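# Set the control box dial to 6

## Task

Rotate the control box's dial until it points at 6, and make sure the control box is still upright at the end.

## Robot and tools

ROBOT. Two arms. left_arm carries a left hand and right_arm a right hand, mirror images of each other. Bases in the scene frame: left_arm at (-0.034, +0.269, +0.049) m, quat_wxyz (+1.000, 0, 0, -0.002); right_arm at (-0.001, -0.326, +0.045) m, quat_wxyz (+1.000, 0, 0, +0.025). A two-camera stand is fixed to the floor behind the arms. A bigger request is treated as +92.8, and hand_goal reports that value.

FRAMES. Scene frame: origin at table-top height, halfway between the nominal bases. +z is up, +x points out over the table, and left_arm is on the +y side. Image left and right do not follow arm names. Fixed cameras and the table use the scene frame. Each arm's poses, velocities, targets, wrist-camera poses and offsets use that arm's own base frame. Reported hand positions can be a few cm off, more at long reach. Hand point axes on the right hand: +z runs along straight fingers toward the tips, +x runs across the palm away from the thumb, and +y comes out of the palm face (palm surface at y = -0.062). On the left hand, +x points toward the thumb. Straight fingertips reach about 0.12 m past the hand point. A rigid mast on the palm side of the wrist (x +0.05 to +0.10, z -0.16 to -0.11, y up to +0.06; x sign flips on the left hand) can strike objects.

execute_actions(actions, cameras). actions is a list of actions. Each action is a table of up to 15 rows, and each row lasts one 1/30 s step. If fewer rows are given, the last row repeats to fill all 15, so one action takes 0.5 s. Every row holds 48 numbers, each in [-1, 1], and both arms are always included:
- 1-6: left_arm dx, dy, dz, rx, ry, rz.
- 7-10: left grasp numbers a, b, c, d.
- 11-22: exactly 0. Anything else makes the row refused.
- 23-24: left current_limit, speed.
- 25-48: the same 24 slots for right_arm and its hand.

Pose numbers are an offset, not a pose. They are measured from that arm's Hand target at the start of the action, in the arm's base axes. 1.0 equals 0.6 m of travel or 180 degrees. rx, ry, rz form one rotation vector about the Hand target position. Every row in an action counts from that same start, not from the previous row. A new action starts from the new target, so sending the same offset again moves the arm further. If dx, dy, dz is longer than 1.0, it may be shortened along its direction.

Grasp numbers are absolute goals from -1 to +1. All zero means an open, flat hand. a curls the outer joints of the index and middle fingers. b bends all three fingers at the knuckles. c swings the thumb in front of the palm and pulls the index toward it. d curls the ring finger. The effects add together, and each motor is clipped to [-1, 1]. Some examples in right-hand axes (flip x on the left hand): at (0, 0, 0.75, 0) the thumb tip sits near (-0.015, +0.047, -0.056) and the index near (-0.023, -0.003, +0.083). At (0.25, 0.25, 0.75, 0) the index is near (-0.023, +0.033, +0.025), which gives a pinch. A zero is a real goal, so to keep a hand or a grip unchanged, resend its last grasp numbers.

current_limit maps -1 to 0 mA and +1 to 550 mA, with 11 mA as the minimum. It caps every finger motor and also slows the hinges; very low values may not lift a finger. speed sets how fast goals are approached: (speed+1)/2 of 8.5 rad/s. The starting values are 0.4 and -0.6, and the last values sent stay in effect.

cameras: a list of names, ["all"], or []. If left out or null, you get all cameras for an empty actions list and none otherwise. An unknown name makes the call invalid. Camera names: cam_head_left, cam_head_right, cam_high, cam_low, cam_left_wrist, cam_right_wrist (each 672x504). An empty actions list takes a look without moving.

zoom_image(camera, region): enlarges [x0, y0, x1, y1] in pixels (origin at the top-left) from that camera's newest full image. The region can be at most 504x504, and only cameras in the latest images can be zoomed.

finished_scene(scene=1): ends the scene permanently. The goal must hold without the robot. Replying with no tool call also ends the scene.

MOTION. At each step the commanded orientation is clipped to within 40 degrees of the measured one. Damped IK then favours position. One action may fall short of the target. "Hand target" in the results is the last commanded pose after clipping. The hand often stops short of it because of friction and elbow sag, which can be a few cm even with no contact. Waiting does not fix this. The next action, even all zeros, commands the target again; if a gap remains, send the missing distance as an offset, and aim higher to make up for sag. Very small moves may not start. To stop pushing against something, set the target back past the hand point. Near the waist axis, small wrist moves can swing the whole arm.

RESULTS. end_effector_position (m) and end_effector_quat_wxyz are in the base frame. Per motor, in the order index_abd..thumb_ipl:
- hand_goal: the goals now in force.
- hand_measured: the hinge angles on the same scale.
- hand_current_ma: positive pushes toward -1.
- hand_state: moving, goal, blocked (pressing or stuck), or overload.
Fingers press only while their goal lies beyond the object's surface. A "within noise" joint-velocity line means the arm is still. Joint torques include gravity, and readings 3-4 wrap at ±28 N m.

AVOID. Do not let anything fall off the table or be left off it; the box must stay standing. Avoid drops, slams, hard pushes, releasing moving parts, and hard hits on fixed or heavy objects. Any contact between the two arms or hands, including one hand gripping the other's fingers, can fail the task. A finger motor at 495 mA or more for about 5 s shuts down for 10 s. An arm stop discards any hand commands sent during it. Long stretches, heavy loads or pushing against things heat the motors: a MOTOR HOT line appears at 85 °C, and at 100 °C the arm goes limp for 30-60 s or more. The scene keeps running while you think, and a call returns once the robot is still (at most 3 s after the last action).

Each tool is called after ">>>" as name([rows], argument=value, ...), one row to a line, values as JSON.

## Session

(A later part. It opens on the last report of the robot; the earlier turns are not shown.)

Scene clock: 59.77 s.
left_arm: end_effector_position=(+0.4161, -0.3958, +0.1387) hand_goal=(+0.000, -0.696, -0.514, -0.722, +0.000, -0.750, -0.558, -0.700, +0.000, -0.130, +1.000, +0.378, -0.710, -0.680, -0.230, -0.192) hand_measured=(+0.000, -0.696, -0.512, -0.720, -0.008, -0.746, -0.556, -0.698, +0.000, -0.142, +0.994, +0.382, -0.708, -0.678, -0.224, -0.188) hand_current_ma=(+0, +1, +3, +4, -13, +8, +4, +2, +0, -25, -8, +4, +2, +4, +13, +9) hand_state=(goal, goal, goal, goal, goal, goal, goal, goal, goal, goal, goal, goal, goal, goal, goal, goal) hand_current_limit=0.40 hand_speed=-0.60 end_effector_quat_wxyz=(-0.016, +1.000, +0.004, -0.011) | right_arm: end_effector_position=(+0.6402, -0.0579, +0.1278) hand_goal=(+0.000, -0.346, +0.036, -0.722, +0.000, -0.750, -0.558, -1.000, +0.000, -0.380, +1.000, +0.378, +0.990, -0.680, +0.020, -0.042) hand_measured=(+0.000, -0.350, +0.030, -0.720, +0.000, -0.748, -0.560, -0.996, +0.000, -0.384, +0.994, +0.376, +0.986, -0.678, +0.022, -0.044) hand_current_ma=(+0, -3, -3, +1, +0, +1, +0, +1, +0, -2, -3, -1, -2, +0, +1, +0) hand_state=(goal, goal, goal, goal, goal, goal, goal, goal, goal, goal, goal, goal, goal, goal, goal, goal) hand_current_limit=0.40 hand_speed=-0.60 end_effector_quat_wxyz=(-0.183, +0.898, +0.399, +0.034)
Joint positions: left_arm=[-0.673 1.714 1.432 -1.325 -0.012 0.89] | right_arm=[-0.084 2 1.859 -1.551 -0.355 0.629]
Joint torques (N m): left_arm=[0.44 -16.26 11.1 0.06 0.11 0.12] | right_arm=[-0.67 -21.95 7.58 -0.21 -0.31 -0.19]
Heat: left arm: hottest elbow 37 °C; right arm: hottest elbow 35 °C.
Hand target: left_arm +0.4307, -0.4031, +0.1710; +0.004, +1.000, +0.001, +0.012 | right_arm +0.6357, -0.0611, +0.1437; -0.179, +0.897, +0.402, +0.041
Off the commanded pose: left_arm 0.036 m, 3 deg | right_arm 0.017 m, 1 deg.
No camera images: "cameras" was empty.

>>> execute_actions([
  [[0.005,0,0.015,0,0,0,0,0.114,0,1,0,0,0,0,0,0,0,0,0,0,0,0,0.4,-0.6,0,0,0,0,0,0,0,0.114,1,1,0,0,0,0,0,0,0,0,0,0,0,0,0.4,-0.6]],
  [[0,0,-0.02,0,0,0,0,0.114,0,1,0,0,0,0,0,0,0,0,0,0,0,0,0.4,-0.6,0,0,0,0,0,0,0,0.114,1,1,0,0,0,0,0,0,0,0,0,0,0,0,0.4,-0.6]],
], cameras=["cam_low", "cam_left_wrist", "cam_head_left"])

>>> zoom_image(camera="cam_low", region=[230, 225, 270, 260])

>>> zoom_image(camera="cam_left_wrist", region=[270, 30, 490, 195])

>>> zoom_image(camera="cam_head_left", region=[270, 220, 350, 290])

Scene clock: 61.23 s.
left_arm: end_effector_position=(+0.4213, -0.3980, +0.1490) hand_goal=(+0.000, -0.696, -0.514, -0.722, +0.000, -0.750, -0.558, -0.700, +0.000, -0.130, +1.000, +0.378, -0.710, -0.680, -0.230, -0.192) hand_measured=(+0.000, -0.696, -0.512, -0.720, -0.004, -0.746, -0.556, -0.698, +0.000, -0.142, +0.994, +0.382, -0.708, -0.678, -0.224, -0.188) hand_current_ma=(+0, +1, +3, +4, -4, +8, +4, +2, +0, -25, -8, +4, +2, +4, +13, +9) hand_state=(goal, goal, goal, goal, goal, goal, goal, goal, goal, goal, goal, goal, goal, goal, goal, goal) hand_current_limit=0.40 hand_speed=-0.60 end_effector_quat_wxyz=(-0.012, +1.000, +0.003, -0.006) | right_arm: end_effector_position=(+0.6402, -0.0579, +0.1278) hand_goal=(+0.000, -0.346, +0.036, -0.722, +0.000, -0.750, -0.558, -1.000, +0.000, -0.380, +1.000, +0.378, +0.990, -0.680, +0.020, -0.042) hand_measured=(+0.000, -0.350, +0.030, -0.720, +0.000, -0.748, -0.560, -0.996, +0.000, -0.384, +0.994, +0.376, +0.986, -0.678, +0.022, -0.044) hand_current_ma=(+0, -3, -3, +1, +0, +1, +0, +1, +0, -2, -3, -1, -2, +0, +1, +0) hand_state=(goal, goal, goal, goal, goal, goal, goal, goal, goal, goal, goal, goal, goal, goal, goal, goal) hand_current_limit=0.40 hand_speed=-0.60 end_effector_quat_wxyz=(-0.183, +0.898, +0.399, +0.034)
Joint positions: left_arm=[-0.67 1.714 1.458 -1.34 -0.012 0.894] | right_arm=[-0.084 2 1.859 -1.551 -0.355 0.629]
Joint torques (N m): left_arm=[0.44 -15.62 9.58 0.87 0.11 0.11] | right_arm=[-0.73 -21.95 7.54 -0.21 -0.32 -0.18]
Heat: left arm: hottest elbow 38 °C; right arm: hottest elbow 35 °C.
Hand target: left_arm +0.4336, -0.4031, +0.1680; +0.004, +1.000, +0.001, +0.012 | right_arm +0.6357, -0.0611, +0.1437; -0.179, +0.897, +0.402, +0.041
Off the commanded pose: left_arm 0.023 m, 3 deg | right_arm 0.017 m, 1 deg.
Images, in order (width x height): cam_head_left 672x504, cam_low 672x504, cam_left_wrist 672x504.

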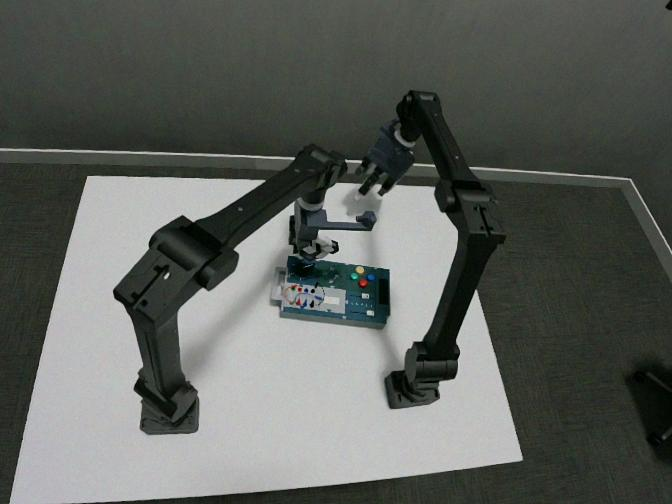

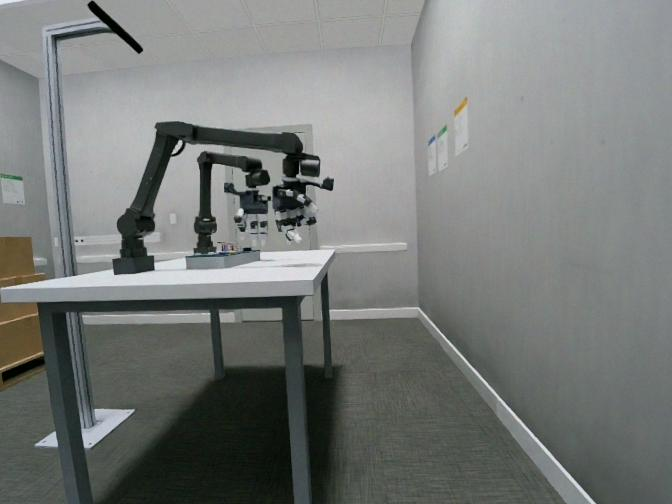

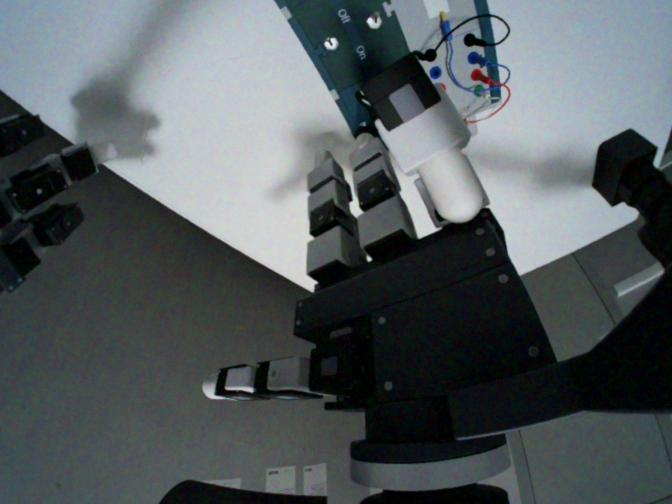

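Scaled by 12.600 from the camera's 672x504 image, which has a finer 960x720 frame.

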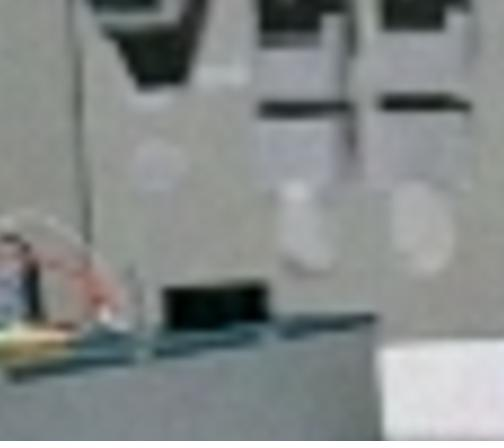

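Scaled by 2.291 from the camera's 672x504 image, which has a finer 960x720 frame.

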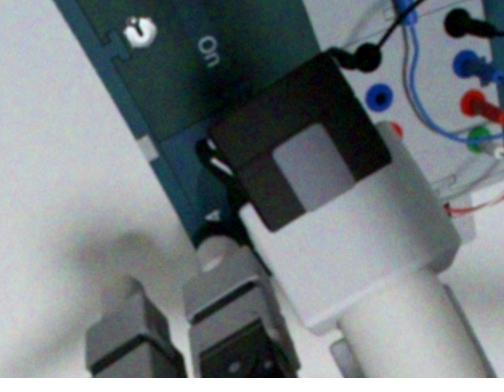

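Scaled by 6.300 from the camera's 672x504 image, which has a finer 960x720 frame.

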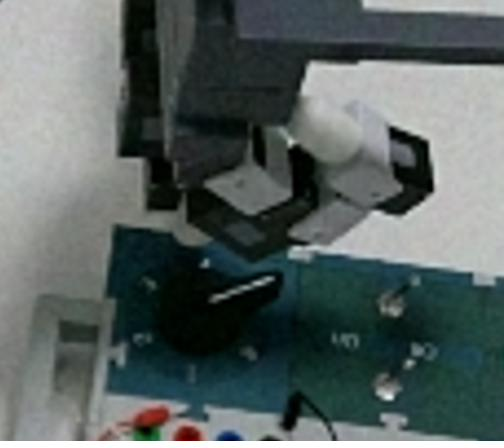

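>>> execute_actions([
  [[-0.005,-0.004,-0.02,0,0,0,0,0.114,0,1,0,0,0,0,0,0,0,0,0,0,0,0,0.4,-0.6,0,0,0,0,0,0,0,0.114,1,1,0,0,0,0,0,0,0,0,0,0,0,0,0.4,-0.6],[-0.009,-0.008,-0.043,0,0,0,0,0.114,0,1,0,0,0,0,0,0,0,0,0,0,0,0,0.4,-0.6,0,0,0,0,0,0,0,0.114,1,1,0,0,0,0,0,0,0,0,0,0,0,0,0.4,-0.6]],
], cameras=["cam_low", "cam_left_wrist"])

>>> zoom_image(camera="cam_low", region=[230, 225, 270, 260])

>>> zoom_image(camera="cam_left_wrist", region=[270, 30, 490, 195])

Scene clock: 62.40 s.
left_arm: end_effector_position=(+0.4281, -0.4033, +0.1443) hand_goal=(+0.000, -0.696, -0.514, -0.722, +0.000, -0.750, -0.558, -0.700, +0.000, -0.130, +1.000, +0.378, -0.710, -0.680, -0.230, -0.192) hand_measured=(+0.000, -0.696, -0.512, -0.720, -0.002, -0.746, -0.556, -0.698, +0.000, -0.142, +0.994, +0.382, -0.708, -0.678, -0.224, -0.188) hand_current_ma=(+0, +1, +3, +4, -4, +8, +4, +2, +0, -25, -8, +4, +2, +4, +13, +9) hand_state=(goal, goal, goal, goal, goal, goal, goal, goal, goal, goal, goal, goal, goal, goal, goal, goal) hand_current_limit=0.40 hand_speed=-0.60 end_effector_quat_wxyz=(+0.001, +1.000, +0.004, +0.011) | right_arm: end_effector_position=(+0.6402, -0.0579, +0.1278) hand_goal=(+0.000, -0.346, +0.036, -0.722, +0.000, -0.750, -0.558, -1.000, +0.000, -0.380, +1.000, +0.378, +0.990, -0.680, +0.020, -0.042) hand_measured=(+0.000, -0.350, +0.030, -0.720, +0.000, -0.748, -0.560, -0.996, +0.000, -0.384, +0.994, +0.376, +0.986, -0.678, +0.022, -0.044) hand_current_ma=(+0, -3, -3, +1, +0, +1, +0, +1, +0, -2, -3, -1, -2, +0, +1, +0) hand_state=(goal, goal, goal, goal, goal, goal, goal, goal, goal, goal, goal, goal, goal, goal, goal, goal) hand_current_limit=0.40 hand_speed=-0.60 end_effector_quat_wxyz=(-0.183, +0.898, +0.399, +0.034)
Joint positions: left_arm=[-0.67 1.714 1.437 -1.275 -0.012 0.894] | right_arm=[-0.084 2 1.859 -1.551 -0.355 0.629]
Joint torques (N m): left_arm=[-0.62 -14.33 7.47 0.96 0.13 -0.04] | right_arm=[-0.67 -22.01 7.56 -0.21 -0.32 -0.18]
Heat: left arm: hottest elbow 38 °C; right arm: hottest elbow 35 °C.
Hand target: left_arm +0.4282, -0.4079, +0.1422; +0.004, +1.000, +0.001, +0.012 | right_arm +0.6357, -0.0611, +0.1437; -0.179, +0.897, +0.402, +0.041
Off the commanded pose: left_arm 0.005 m, 0 deg | right_arm 0.017 m, 1 deg.
Images, in order (width x height): cam_low 672x504, cam_left_wrist 672x504.

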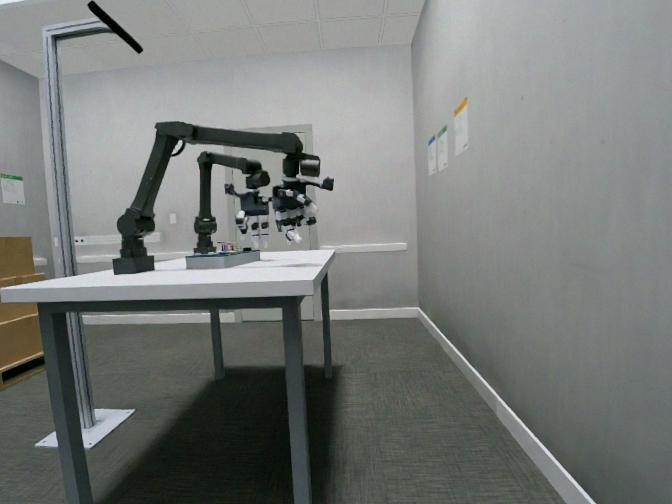

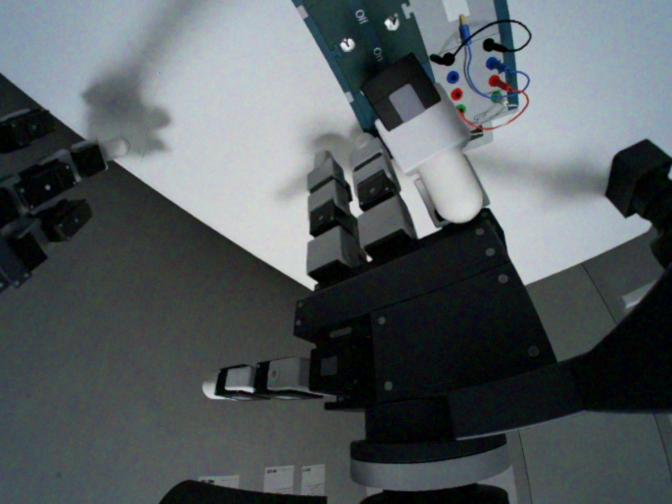

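Scaled by 12.600 from the camera's 672x504 image, which has a finer 960x720 frame.

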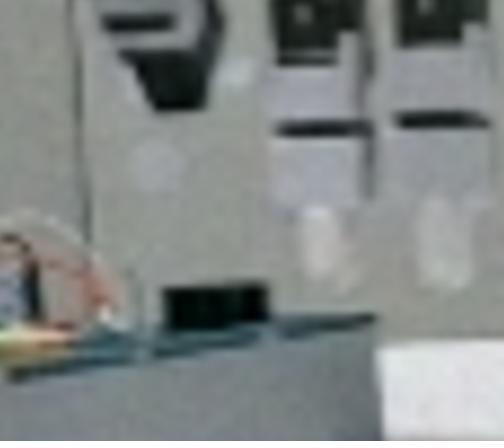

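Scaled by 2.291 from the camera's 672x504 image, which has a finer 960x720 frame.

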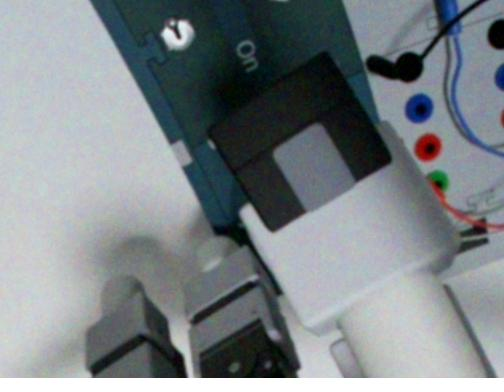

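>>> execute_actions([
  [[-0.007,-0.003,-0.004,0,0,0,0,0.114,0,1,0,0,0,0,0,0,0,0,0,0,0,0,0.4,-0.6,0,0,0,0,0,0,0,0.114,1,1,0,0,0,0,0,0,0,0,0,0,0,0,0.4,-0.6],[-0.0133,-0.006,-0.007,0,0,0,0,0.114,0,1,0,0,0,0,0,0,0,0,0,0,0,0,0.4,-0.6,0,0,0,0,0,0,0,0.114,1,1,0,0,0,0,0,0,0,0,0,0,0,0,0.4,-0.6]],
  [[-0.007,0,0,0,0,0,0,0.114,0,1,0,0,0,0,0,0,0,0,0,0,0,0,0.4,-0.6,0,0,0,0,0,0,0,0.114,1,1,0,0,0,0,0,0,0,0,0,0,0,0,0.4,-0.6],[-0.0133,-0.002,0,0,0,0,0,0.114,0,1,0,0,0,0,0,0,0,0,0,0,0,0,0.4,-0.6,0,0,0,0,0,0,0,0.114,1,1,0,0,0,0,0,0,0,0,0,0,0,0,0.4,-0.6]],
], cameras=["cam_low", "cam_left_wrist", "cam_head_left"])

>>> zoom_image(camera="cam_low", region=[230, 225, 270, 260])

>>> zoom_image(camera="cam_left_wrist", region=[270, 30, 490, 195])

>>> zoom_image(camera="cam_head_left", region=[270, 220, 350, 290])

Scene clock: 64.10 s.
left_arm: end_effector_position=(+0.4174, -0.4090, +0.1348) hand_goal=(+0.000, -0.696, -0.514, -0.722, +0.000, -0.750, -0.558, -0.700, +0.000, -0.130, +1.000, +0.378, -0.710, -0.680, -0.230, -0.192) hand_measured=(+0.000, -0.696, -0.512, -0.720, -0.006, -0.752, -0.558, -0.698, +0.000, -0.142, +0.994, +0.382, -0.708, -0.678, -0.224, -0.188) hand_current_ma=(+0, +1, +3, +4, -9, -1, +0, +1, +0, -25, -8, +4, +2, +4, +13, +9) hand_state=(goal, goal, goal, goal, goal, goal, goal, goal, goal, goal, goal, goal, goal, goal, goal, goal) hand_current_limit=0.40 hand_speed=-0.60 end_effector_quat_wxyz=(+0.000, +1.000, -0.001, +0.009) | right_arm: end_effector_position=(+0.6402, -0.0579, +0.1278) hand_goal=(+0.000, -0.346, +0.036, -0.722, +0.000, -0.750, -0.558, -1.000, +0.000, -0.380, +1.000, +0.378, +0.990, -0.680, +0.020, -0.042) hand_measured=(+0.000, -0.350, +0.030, -0.720, +0.000, -0.748, -0.560, -0.996, +0.000, -0.384, +0.994, +0.376, +0.986, -0.678, +0.022, -0.044) hand_current_ma=(+0, -3, -3, +1, +0, +1, +0, +1, +0, -2, -3, -1, -2, +0, +1, +0) hand_state=(goal, goal, goal, goal, goal, goal, goal, goal, goal, goal, goal, goal, goal, goal, goal, goal) hand_current_limit=0.40 hand_speed=-0.60 end_effector_quat_wxyz=(-0.183, +0.898, +0.399, +0.034)
Joint positions: left_arm=[-0.69 1.713 1.411 -1.256 -0.012 0.882] | right_arm=[-0.084 2 1.859 -1.551 -0.355 0.629]
Joint torques (N m): left_arm=[-0.97 -15.79 6.5 0.88 0.11 -0.2] | right_arm=[-0.67 -22.07 7.57 -0.21 -0.32 -0.18]
Heat: left arm: hottest elbow 38 °C; right arm: hottest shoulder 35 °C.
Hand target: left_arm +0.4124, -0.4127, +0.1380; +0.004, +1.000, +0.001, +0.012 | right_arm +0.6357, -0.0611, +0.1437; -0.179, +0.897, +0.402, +0.041
Off the commanded pose: left_arm 0.007 m, 1 deg | right_arm 0.017 m, 1 deg.
Images, in order (width x height): cam_head_left 672x504, cam_low 672x504, cam_left_wrist 672x504.

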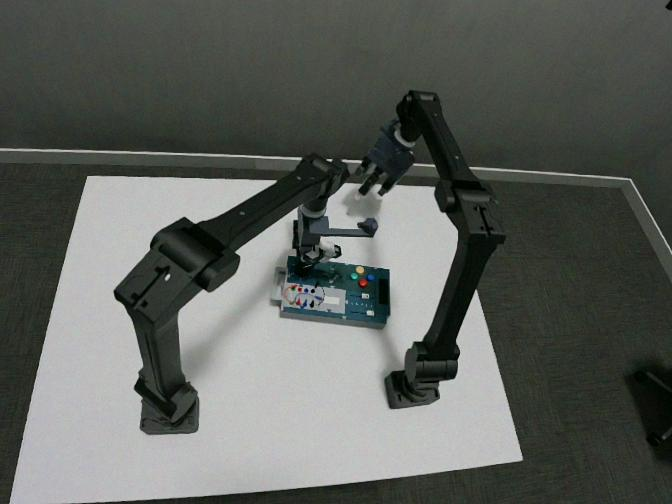

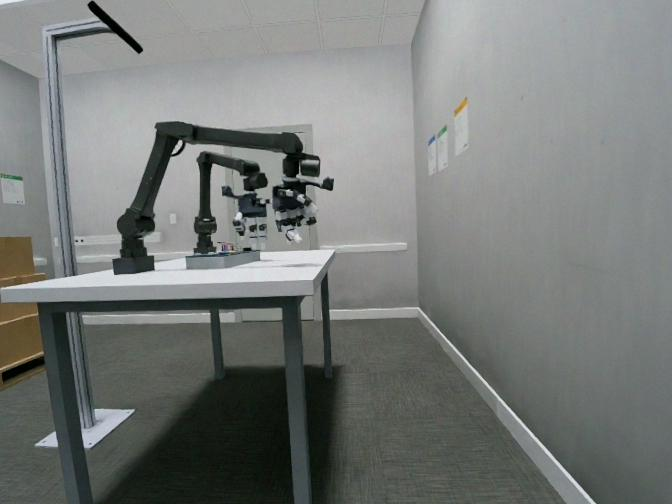

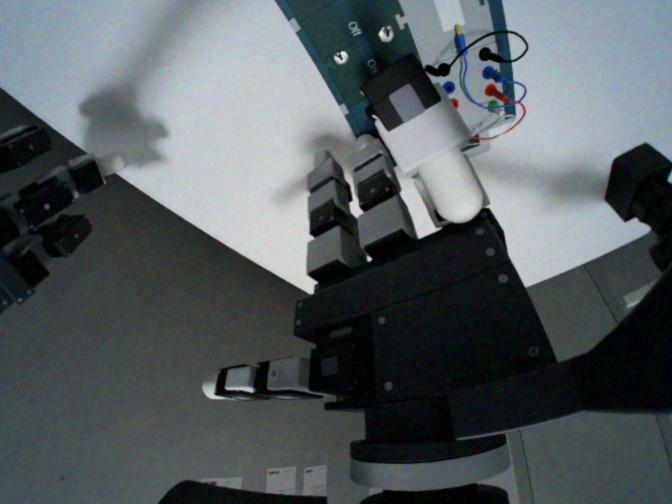

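Scaled by 12.600 from the camera's 672x504 image, which has a finer 960x720 frame.

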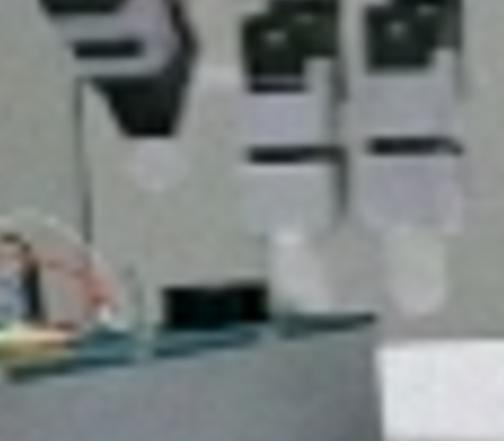

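Scaled by 2.291 from the camera's 672x504 image, which has a finer 960x720 frame.

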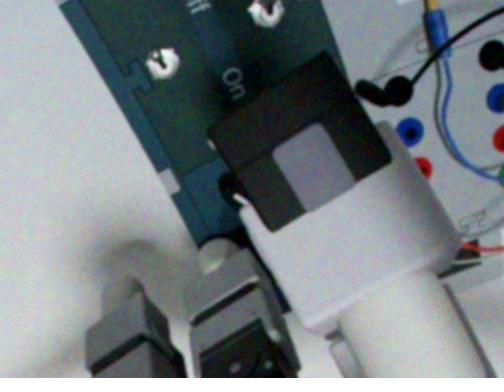

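Scaled by 6.300 from the camera's 672x504 image, which has a finer 960x720 frame.

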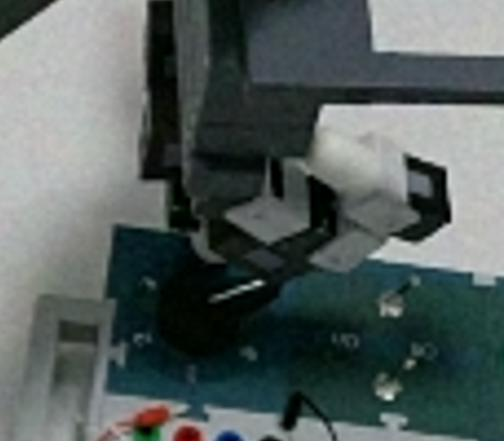

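>>> execute_actions([
  [[0.007,-0.007,0.018,-0.009,-0.009,0,0,0.114,0,1,0,0,0,0,0,0,0,0,0,0,0,0,0.4,-0.6,0,0,0,0,0,0,0,0.114,1,1,0,0,0,0,0,0,0,0,0,0,0,0,0.4,-0.6],[0.014,-0.014,0.037,-0.017,-0.017,0,0,0.114,0,1,0,0,0,0,0,0,0,0,0,0,0,0,0.4,-0.6,0,0,0,0,0,0,0,0.114,1,1,0,0,0,0,0,0,0,0,0,0,0,0,0.4,-0.6]],
], cameras=["cam_low"])

>>> zoom_image(camera="cam_low", region=[230, 225, 270, 260])

Scene clock: 65.97 s.
left_arm: end_effector_position=(+0.4209, -0.4156, +0.1416) hand_goal=(+0.000, -0.696, -0.514, -0.722, +0.000, -0.750, -0.558, -0.700, +0.000, -0.130, +1.000, +0.378, -0.710, -0.680, -0.230, -0.192) hand_measured=(+0.000, -0.696, -0.512, -0.720, +0.002, -0.752, -0.560, -0.702, +0.000, -0.142, +0.994, +0.382, -0.708, -0.678, -0.224, -0.188) hand_current_ma=(+0, +1, +3, +4, +2, -2, -4, -1, +0, -25, -8, +4, +2, +4, +13, +9) hand_state=(goal, goal, goal, goal, goal, goal, goal, goal, goal, goal, goal, goal, goal, goal, goal, goal) hand_current_limit=0.40 hand_speed=-0.60 end_effector_quat_wxyz=(+0.016, +1.000, -0.002, +0.024) | right_arm: end_effector_position=(+0.6402, -0.0579, +0.1278) hand_goal=(+0.000, -0.346, +0.036, -0.722, +0.000, -0.750, -0.558, -1.000, +0.000, -0.380, +1.000, +0.378, +0.990, -0.680, +0.020, -0.042) hand_measured=(+0.000, -0.350, +0.030, -0.720, +0.000, -0.748, -0.560, -0.996, +0.000, -0.384, +0.994, +0.376, +0.986, -0.678, +0.022, -0.044) hand_current_ma=(+0, -3, -3, +1, +0, +1, +0, +1, +0, -2, -3, -1, -2, +0, +1, +0) hand_state=(goal, goal, goal, goal, goal, goal, goal, goal, goal, goal, goal, goal, goal, goal, goal, goal) hand_current_limit=0.40 hand_speed=-0.60 end_effector_quat_wxyz=(-0.183, +0.898, +0.399, +0.034)
Joint positions: left_arm=[-0.693 1.702 1.404 -1.216 -0.006 0.882] | right_arm=[-0.084 2 1.859 -1.551 -0.355 0.629]
Joint torques (N m): left_arm=[-0.85 -17.2 7.54 1.03 0.15 -0.21] | right_arm=[-0.79 -22.01 7.56 -0.21 -0.31 -0.18]
Heat: left arm: hottest elbow 38 °C; right arm: hottest shoulder 35 °C.
Hand target: left_arm +0.4208, -0.4212, +0.1603; +0.031, +0.999, +0.001, +0.039 | right_arm +0.6357, -0.0611, +0.1437; -0.179, +0.897, +0.402, +0.041
Off the commanded pose: left_arm 0.019 m, 2 deg | right_arm 0.017 m, 1 deg.
Images, in order (width x height): cam_low 672x504.

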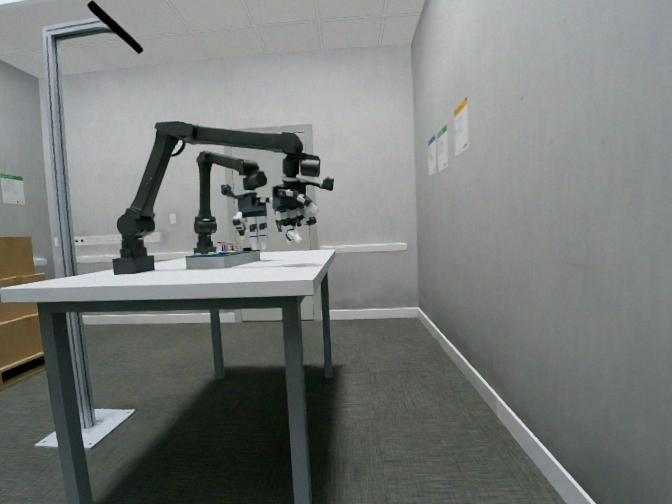

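Scaled by 12.600 from the camera's 672x504 image, which has a finer 960x720 frame.

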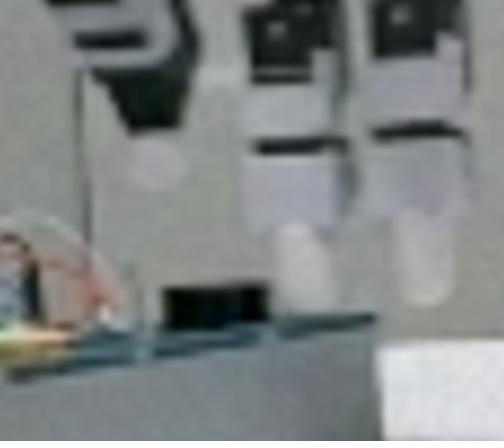

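>>> execute_actions([
  [[-0.007,0.003,0,0.006,0.006,0,0,0.114,0,1,0,0,0,0,0,0,0,0,0,0,0,0,0.4,-0.6,0,0,0,0,0,0,0,0.114,1,1,0,0,0,0,0,0,0,0,0,0,0,0,0.4,-0.6],[-0.0145,0.0063,0,0.012,0.012,0,0,0.114,0,1,0,0,0,0,0,0,0,0,0,0,0,0,0.4,-0.6,0,0,0,0,0,0,0,0.114,1,1,0,0,0,0,0,0,0,0,0,0,0,0,0.4,-0.6]],
], cameras=["cam_low", "cam_left_wrist", "cam_head_left"])

>>> zoom_image(camera="cam_low", region=[230, 225, 270, 260])

>>> zoom_image(camera="cam_left_wrist", region=[270, 30, 490, 195])

>>> zoom_image(camera="cam_head_left", region=[270, 220, 350, 290])

Scene clock: 67.63 s.
left_arm: end_effector_position=(+0.4104, -0.4112, +0.1380) hand_goal=(+0.000, -0.696, -0.514, -0.722, +0.000, -0.750, -0.558, -0.700, +0.000, -0.130, +1.000, +0.378, -0.710, -0.680, -0.230, -0.192) hand_measured=(+0.000, -0.696, -0.512, -0.720, -0.006, -0.750, -0.560, -0.702, +0.000, -0.142, +0.994, +0.382, -0.708, -0.678, -0.224, -0.188) hand_current_ma=(+0, +1, +3, +4, -10, +1, -1, -1, +0, -25, -8, +4, +2, +4, +13, +9) hand_state=(goal, goal, goal, goal, goal, goal, goal, goal, goal, goal, goal, goal, goal, goal, goal, goal) hand_current_limit=0.40 hand_speed=-0.60 end_effector_quat_wxyz=(+0.001, +1.000, -0.002, +0.007) | right_arm: end_effector_position=(+0.6402, -0.0579, +0.1278) hand_goal=(+0.000, -0.346, +0.036, -0.722, +0.000, -0.750, -0.558, -1.000, +0.000, -0.380, +1.000, +0.378, +0.990, -0.680, +0.020, -0.042) hand_measured=(+0.000, -0.350, +0.030, -0.720, +0.000, -0.748, -0.560, -0.996, +0.000, -0.384, +0.994, +0.376, +0.986, -0.678, +0.022, -0.044) hand_current_ma=(+0, -3, -3, +1, +0, +1, +0, +1, +0, -2, -3, -1, -2, +0, +1, +0) hand_state=(goal, goal, goal, goal, goal, goal, goal, goal, goal, goal, goal, goal, goal, goal, goal, goal) hand_current_limit=0.40 hand_speed=-0.60 end_effector_quat_wxyz=(-0.183, +0.898, +0.399, +0.034)
Joint positions: left_arm=[-0.7 1.702 1.404 -1.261 -0.007 0.875] | right_arm=[-0.084 2 1.859 -1.551 -0.355 0.629]
Joint torques (N m): left_arm=[-0.85 -16.56 9.01 0.05 -0.03 -0.23] | right_arm=[-0.56 -22.01 7.56 -0.23 -0.31 -0.18]
Heat: left arm: hottest elbow 38 °C; right arm: hottest elbow 36 °C.
Hand target: left_arm +0.4120, -0.4174, +0.1603; +0.012, +1.000, +0.001, +0.020 | right_arm +0.6357, -0.0611, +0.1437; -0.179, +0.897, +0.402, +0.041
Off the commanded pose: left_arm 0.023 m, 2 deg | right_arm 0.017 m, 1 deg.
Images, in order (width x height): cam_head_left 672x504, cam_low 672x504, cam_left_wrist 672x504.

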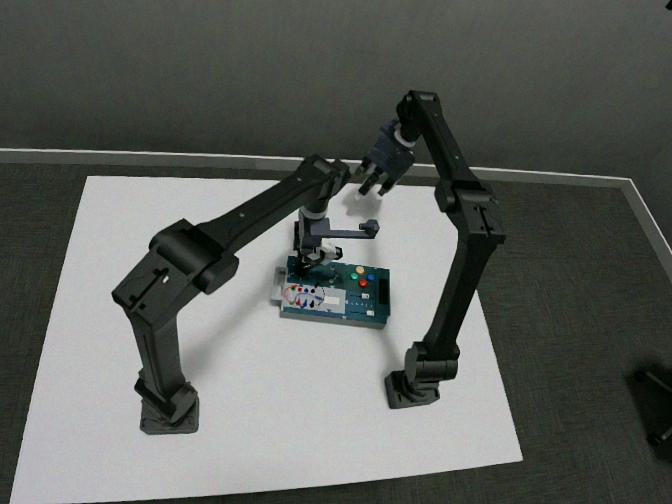

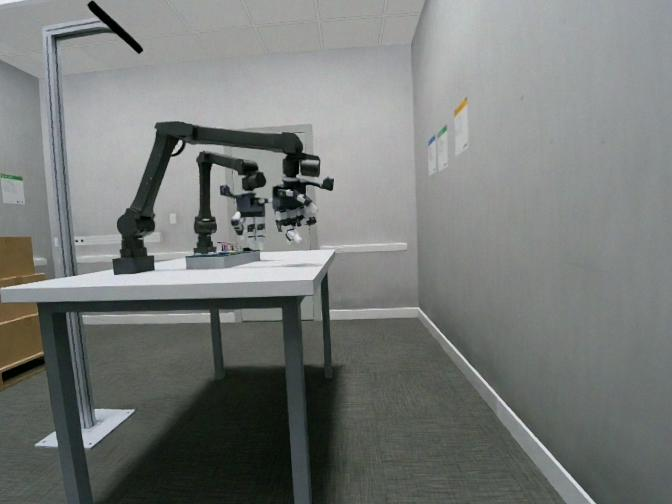

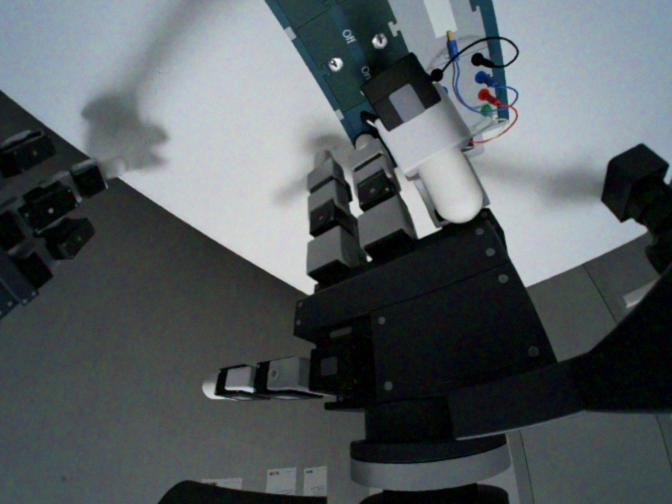

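Scaled by 12.600 from the camera's 672x504 image, which has a finer 960x720 frame.

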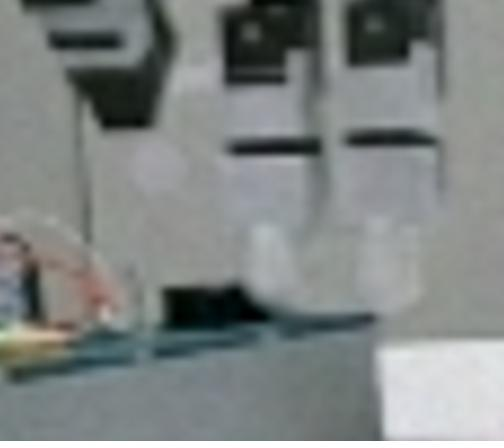

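Scaled by 2.291 from the camera's 672x504 image, which has a finer 960x720 frame.

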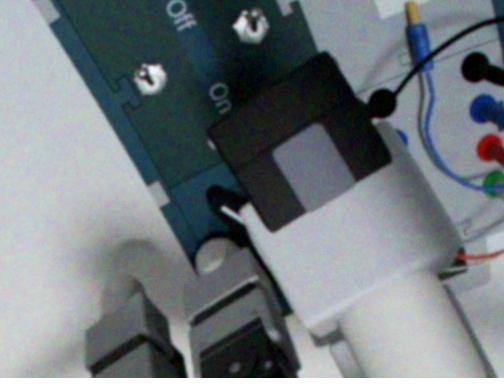

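Scaled by 6.300 from the camera's 672x504 image, which has a finer 960x720 frame.

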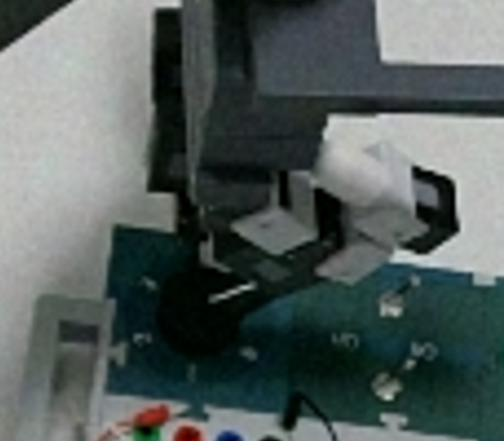

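>>> execute_actions([
  [[-0.006,-0.004,0,0.001,0.001,0,0,0.114,0,1,0,0,0,0,0,0,0,0,0,0,0,0,0.4,-0.6,0,0,0,0,0,0,0,0.114,1,1,0,0,0,0,0,0,0,0,0,0,0,0,0.4,-0.6],[-0.012,-0.009,0,0.002,0.002,0,0,0.114,0,1,0,0,0,0,0,0,0,0,0,0,0,0,0.4,-0.6,0,0,0,0,0,0,0,0.114,1,1,0,0,0,0,0,0,0,0,0,0,0,0,0.4,-0.6]],
  [[-0.006,-0.004,0,0.001,0.001,0,0,0.114,0,1,0,0,0,0,0,0,0,0,0,0,0,0,0.4,-0.6,0,0,0,0,0,0,0,0.114,1,1,0,0,0,0,0,0,0,0,0,0,0,0,0.4,-0.6],[-0.012,-0.009,0,0.002,0.002,0,0,0.114,0,1,0,0,0,0,0,0,0,0,0,0,0,0,0.4,-0.6,0,0,0,0,0,0,0,0.114,1,1,0,0,0,0,0,0,0,0,0,0,0,0,0.4,-0.6]],
], cameras=["cam_low", "cam_left_wrist", "cam_head_left"])

>>> zoom_image(camera="cam_low", region=[230, 225, 270, 260])

>>> zoom_image(camera="cam_left_wrist", region=[270, 30, 490, 195])

>>> zoom_image(camera="cam_head_left", region=[270, 220, 350, 290])

Scene clock: 69.27 s.
left_arm: end_effector_position=(+0.3995, -0.4178, +0.1363) hand_goal=(+0.000, -0.696, -0.514, -0.722, +0.000, -0.750, -0.558, -0.700, +0.000, -0.130, +1.000, +0.378, -0.710, -0.680, -0.230, -0.192) hand_measured=(+0.000, -0.696, -0.512, -0.720, -0.032, -0.754, -0.560, -0.702, +0.000, -0.142, +0.994, +0.382, -0.708, -0.678, -0.224, -0.188) hand_current_ma=(+0, +1, +3, +4, -72, -6, -2, -1, +0, -25, -8, +4, +2, +4, +13, +9) hand_state=(goal, goal, goal, goal, blocked, goal, goal, goal, goal, goal, goal, goal, goal, goal, goal, goal) hand_current_limit=0.40 hand_speed=-0.60 end_effector_quat_wxyz=(-0.008, +1.000, +0.001, +0.003) | right_arm: end_effector_position=(+0.6402, -0.0579, +0.1278) hand_goal=(+0.000, -0.346, +0.036, -0.722, +0.000, -0.750, -0.558, -1.000, +0.000, -0.380, +1.000, +0.378, +0.990, -0.680, +0.020, -0.042) hand_measured=(+0.000, -0.350, +0.030, -0.720, +0.000, -0.748, -0.560, -0.996, +0.000, -0.384, +0.994, +0.376, +0.986, -0.678, +0.022, -0.044) hand_current_ma=(+0, -3, -3, +1, +0, +1, +0, +1, +0, -2, -3, -1, -2, +0, +1, +0) hand_state=(goal, goal, goal, goal, goal, goal, goal, goal, goal, goal, goal, goal, goal, goal, goal, goal) hand_current_limit=0.40 hand_speed=-0.60 end_effector_quat_wxyz=(-0.183, +0.898, +0.399, +0.034)
Joint positions: left_arm=[-0.728 1.702 1.404 -1.278 -0.016 0.84] | right_arm=[-0.084 2 1.859 -1.551 -0.355 0.629]
Joint torques (N m): left_arm=[-1.32 -16.56 9.33 -0.13 0.28 -0.15] | right_arm=[-0.85 -21.95 7.58 -0.2 -0.31 -0.18]
Heat: left arm: hottest elbow 38 °C; right arm: hottest elbow 36 °C.
Hand target: left_arm +0.3977, -0.4282, +0.1603; +0.006, +1.000, +0.001, +0.014 | right_arm +0.6357, -0.0611, +0.1437; -0.179, +0.897, +0.402, +0.041
Off the commanded pose: left_arm 0.026 m, 2 deg | right_arm 0.017 m, 1 deg.
Images, in order (width x height): cam_head_left 672x504, cam_low 672x504, cam_left_wrist 672x504.

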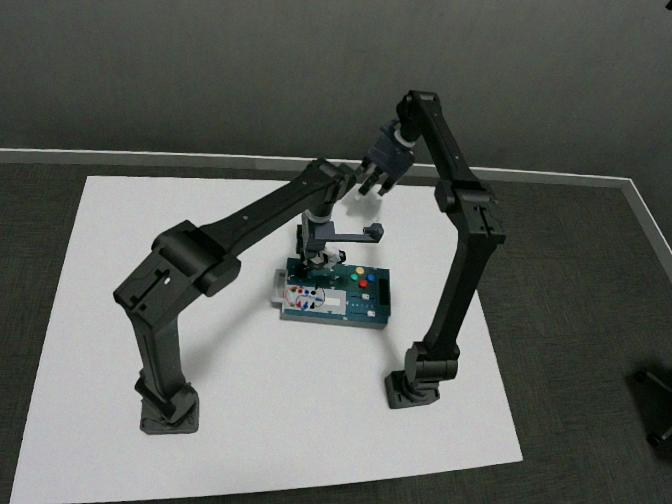

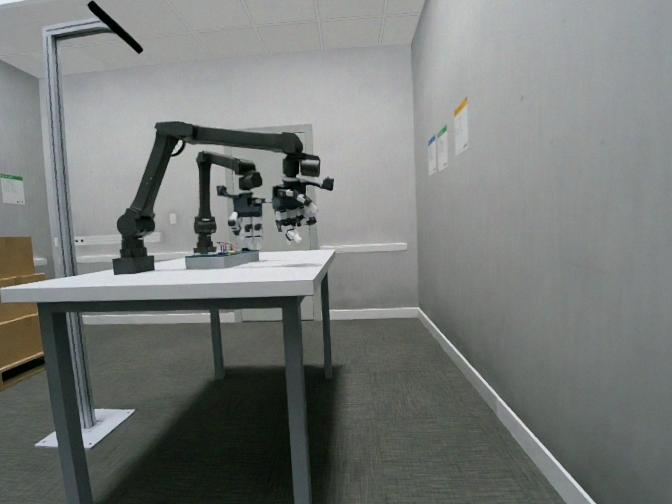

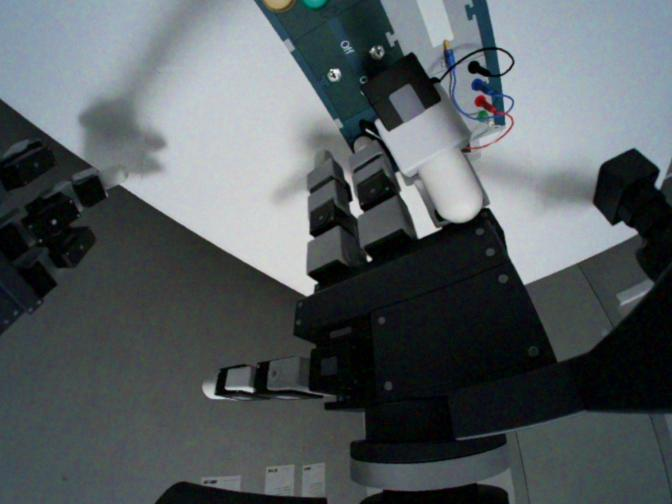

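Scaled by 12.600 from the camera's 672x504 image, which has a finer 960x720 frame.

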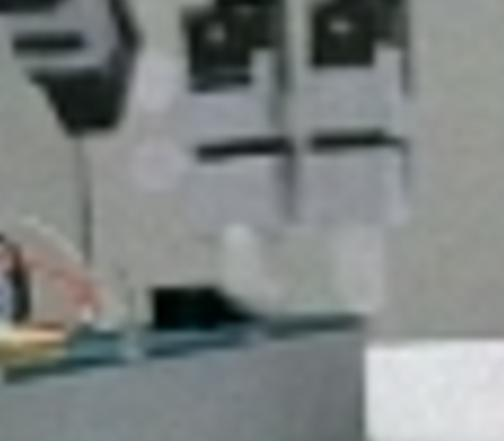

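Scaled by 2.291 from the camera's 672x504 image, which has a finer 960x720 frame.

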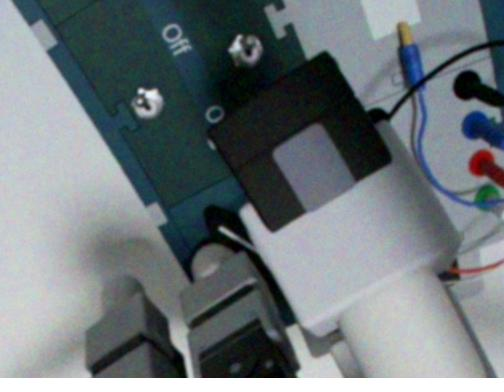

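Scaled by 6.300 from the camera's 672x504 image, which has a finer 960x720 frame.

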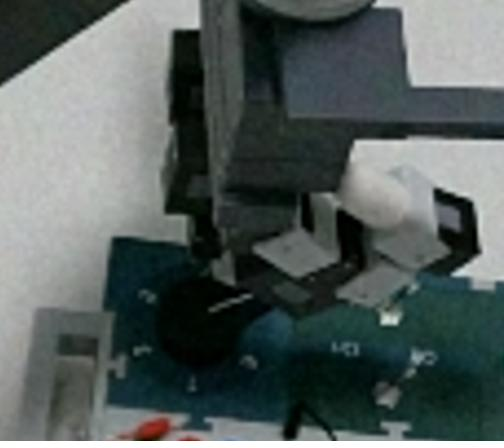

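>>> execute_actions(actions=[], cameras=["cam_high", "cam_low", "cam_head_left", "cam_head_right"])

>>> zoom_image(camera="cam_high", region=[290, 310, 470, 445])

>>> zoom_image(camera="cam_head_right", region=[260, 220, 410, 340])

>>> zoom_image(camera="cam_head_left", region=[260, 220, 410, 340])

Scene clock: 72.93 s.
left_arm: end_effector_position=(+0.3996, -0.4178, +0.1363) hand_goal=(+0.000, -0.696, -0.514, -0.722, +0.000, -0.750, -0.558, -0.700, +0.000, -0.130, +1.000, +0.378, -0.710, -0.680, -0.230, -0.192) hand_measured=(+0.000, -0.696, -0.512, -0.720, -0.032, -0.754, -0.560, -0.702, +0.000, -0.142, +0.994, +0.382, -0.708, -0.678, -0.224, -0.188) hand_current_ma=(+0, +1, +3, +4, -72, -6, -2, -1, +0, -25, -8, +4, +2, +4, +13, +9) hand_state=(goal, goal, goal, goal, blocked, goal, goal, goal, goal, goal, goal, goal, goal, goal, goal, goal) hand_current_limit=0.40 hand_speed=-0.60 end_effector_quat_wxyz=(-0.008, +1.000, +0.002, +0.003) | right_arm: end_effector_position=(+0.6402, -0.0579, +0.1278) hand_goal=(+0.000, -0.346, +0.036, -0.722, +0.000, -0.750, -0.558, -1.000, +0.000, -0.380, +1.000, +0.378, +0.990, -0.680, +0.020, -0.042) hand_measured=(+0.000, -0.350, +0.030, -0.720, +0.000, -0.748, -0.560, -0.996, +0.000, -0.384, +0.994, +0.376, +0.986, -0.678, +0.022, -0.044) hand_current_ma=(+0, -3, -3, +1, +0, +1, +0, +1, +0, -2, -3, -1, -2, +0, +1, +0) hand_state=(goal, goal, goal, goal, goal, goal, goal, goal, goal, goal, goal, goal, goal, goal, goal, goal) hand_current_limit=0.40 hand_speed=-0.60 end_effector_quat_wxyz=(-0.183, +0.898, +0.399, +0.034)
Joint positions: left_arm=[-0.728 1.702 1.404 -1.278 -0.016 0.839] | right_arm=[-0.084 2 1.859 -1.551 -0.355 0.629]
Joint velocities: within noise
Joint torques (N m): left_arm=[-1.38 -16.5 9.35 -0.14 0.28 -0.19] | right_arm=[-0.73 -22.01 7.56 -0.23 -0.31 -0.18]
Heat: left arm: hottest elbow 38 °C; right arm: hottest elbow 36 °C.
Hand target: left_arm +0.3977, -0.4282, +0.1603; +0.006, +1.000, +0.001, +0.014 | right_arm +0.6357, -0.0611, +0.1437; -0.179, +0.897, +0.402, +0.041
Off the commanded pose: left_arm 0.026 m, 2 deg | right_arm 0.017 m, 1 deg.
Images, in order (width x height): cam_head_left 672x504, cam_head_right 672x504, cam_high 672x504, cam_low 672x504.

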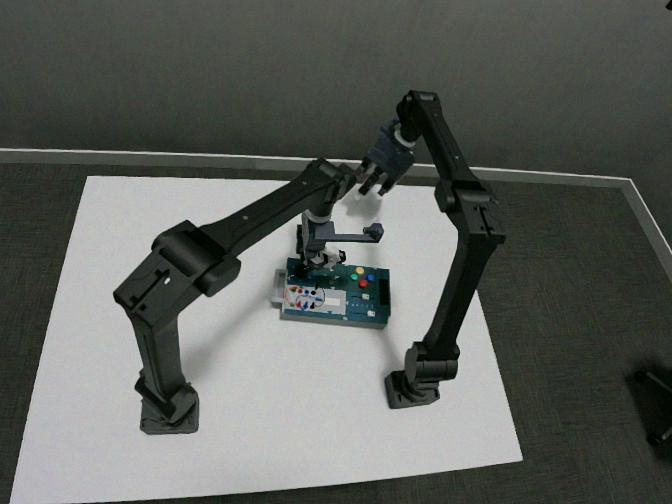

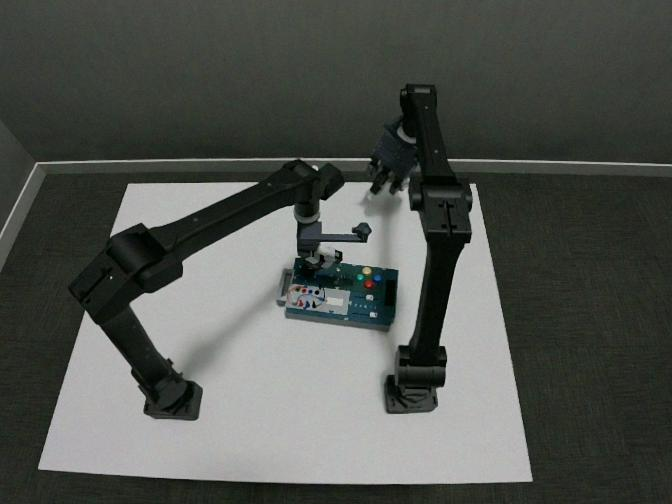

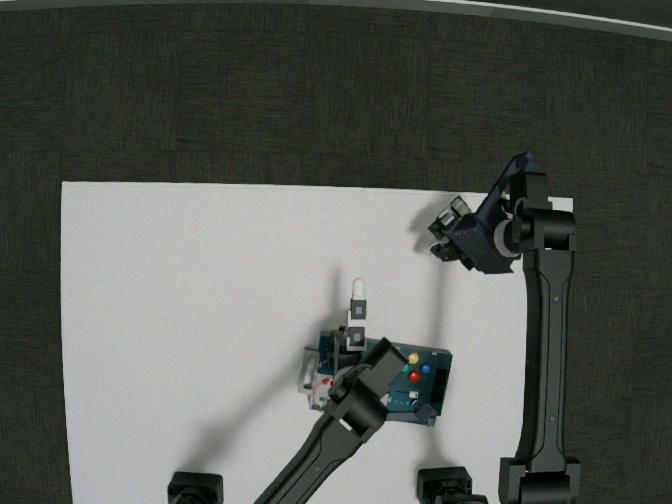

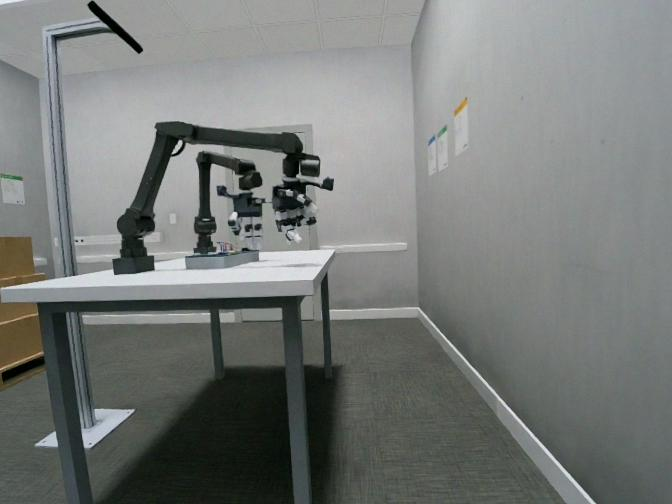

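Scaled by 2.800 from the camera's 672x504 image, which has a finer 960x720 frame.

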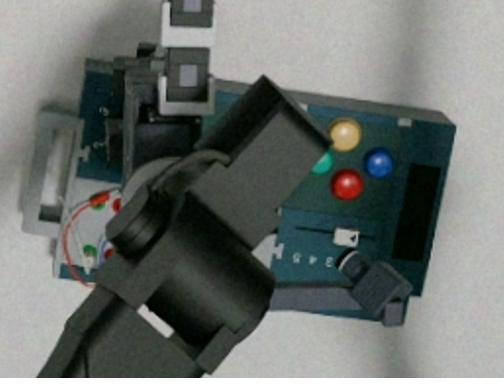

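Scaled by 3.360 from the camera's 672x504 image, which has a finer 960x720 frame.

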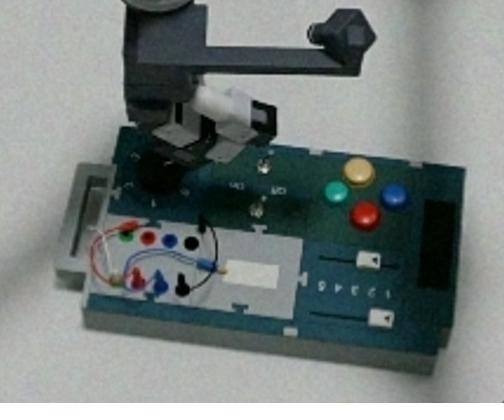

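Scaled by 3.360 from the camera's 672x504 image, which has a finer 960x720 frame.

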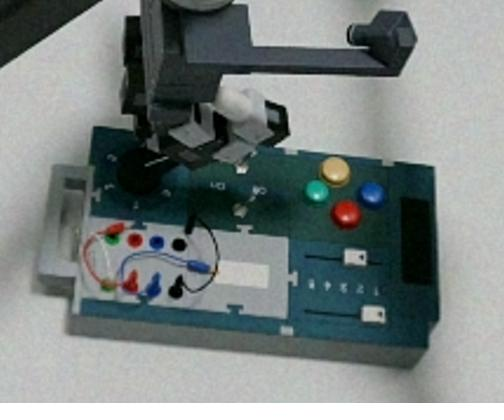

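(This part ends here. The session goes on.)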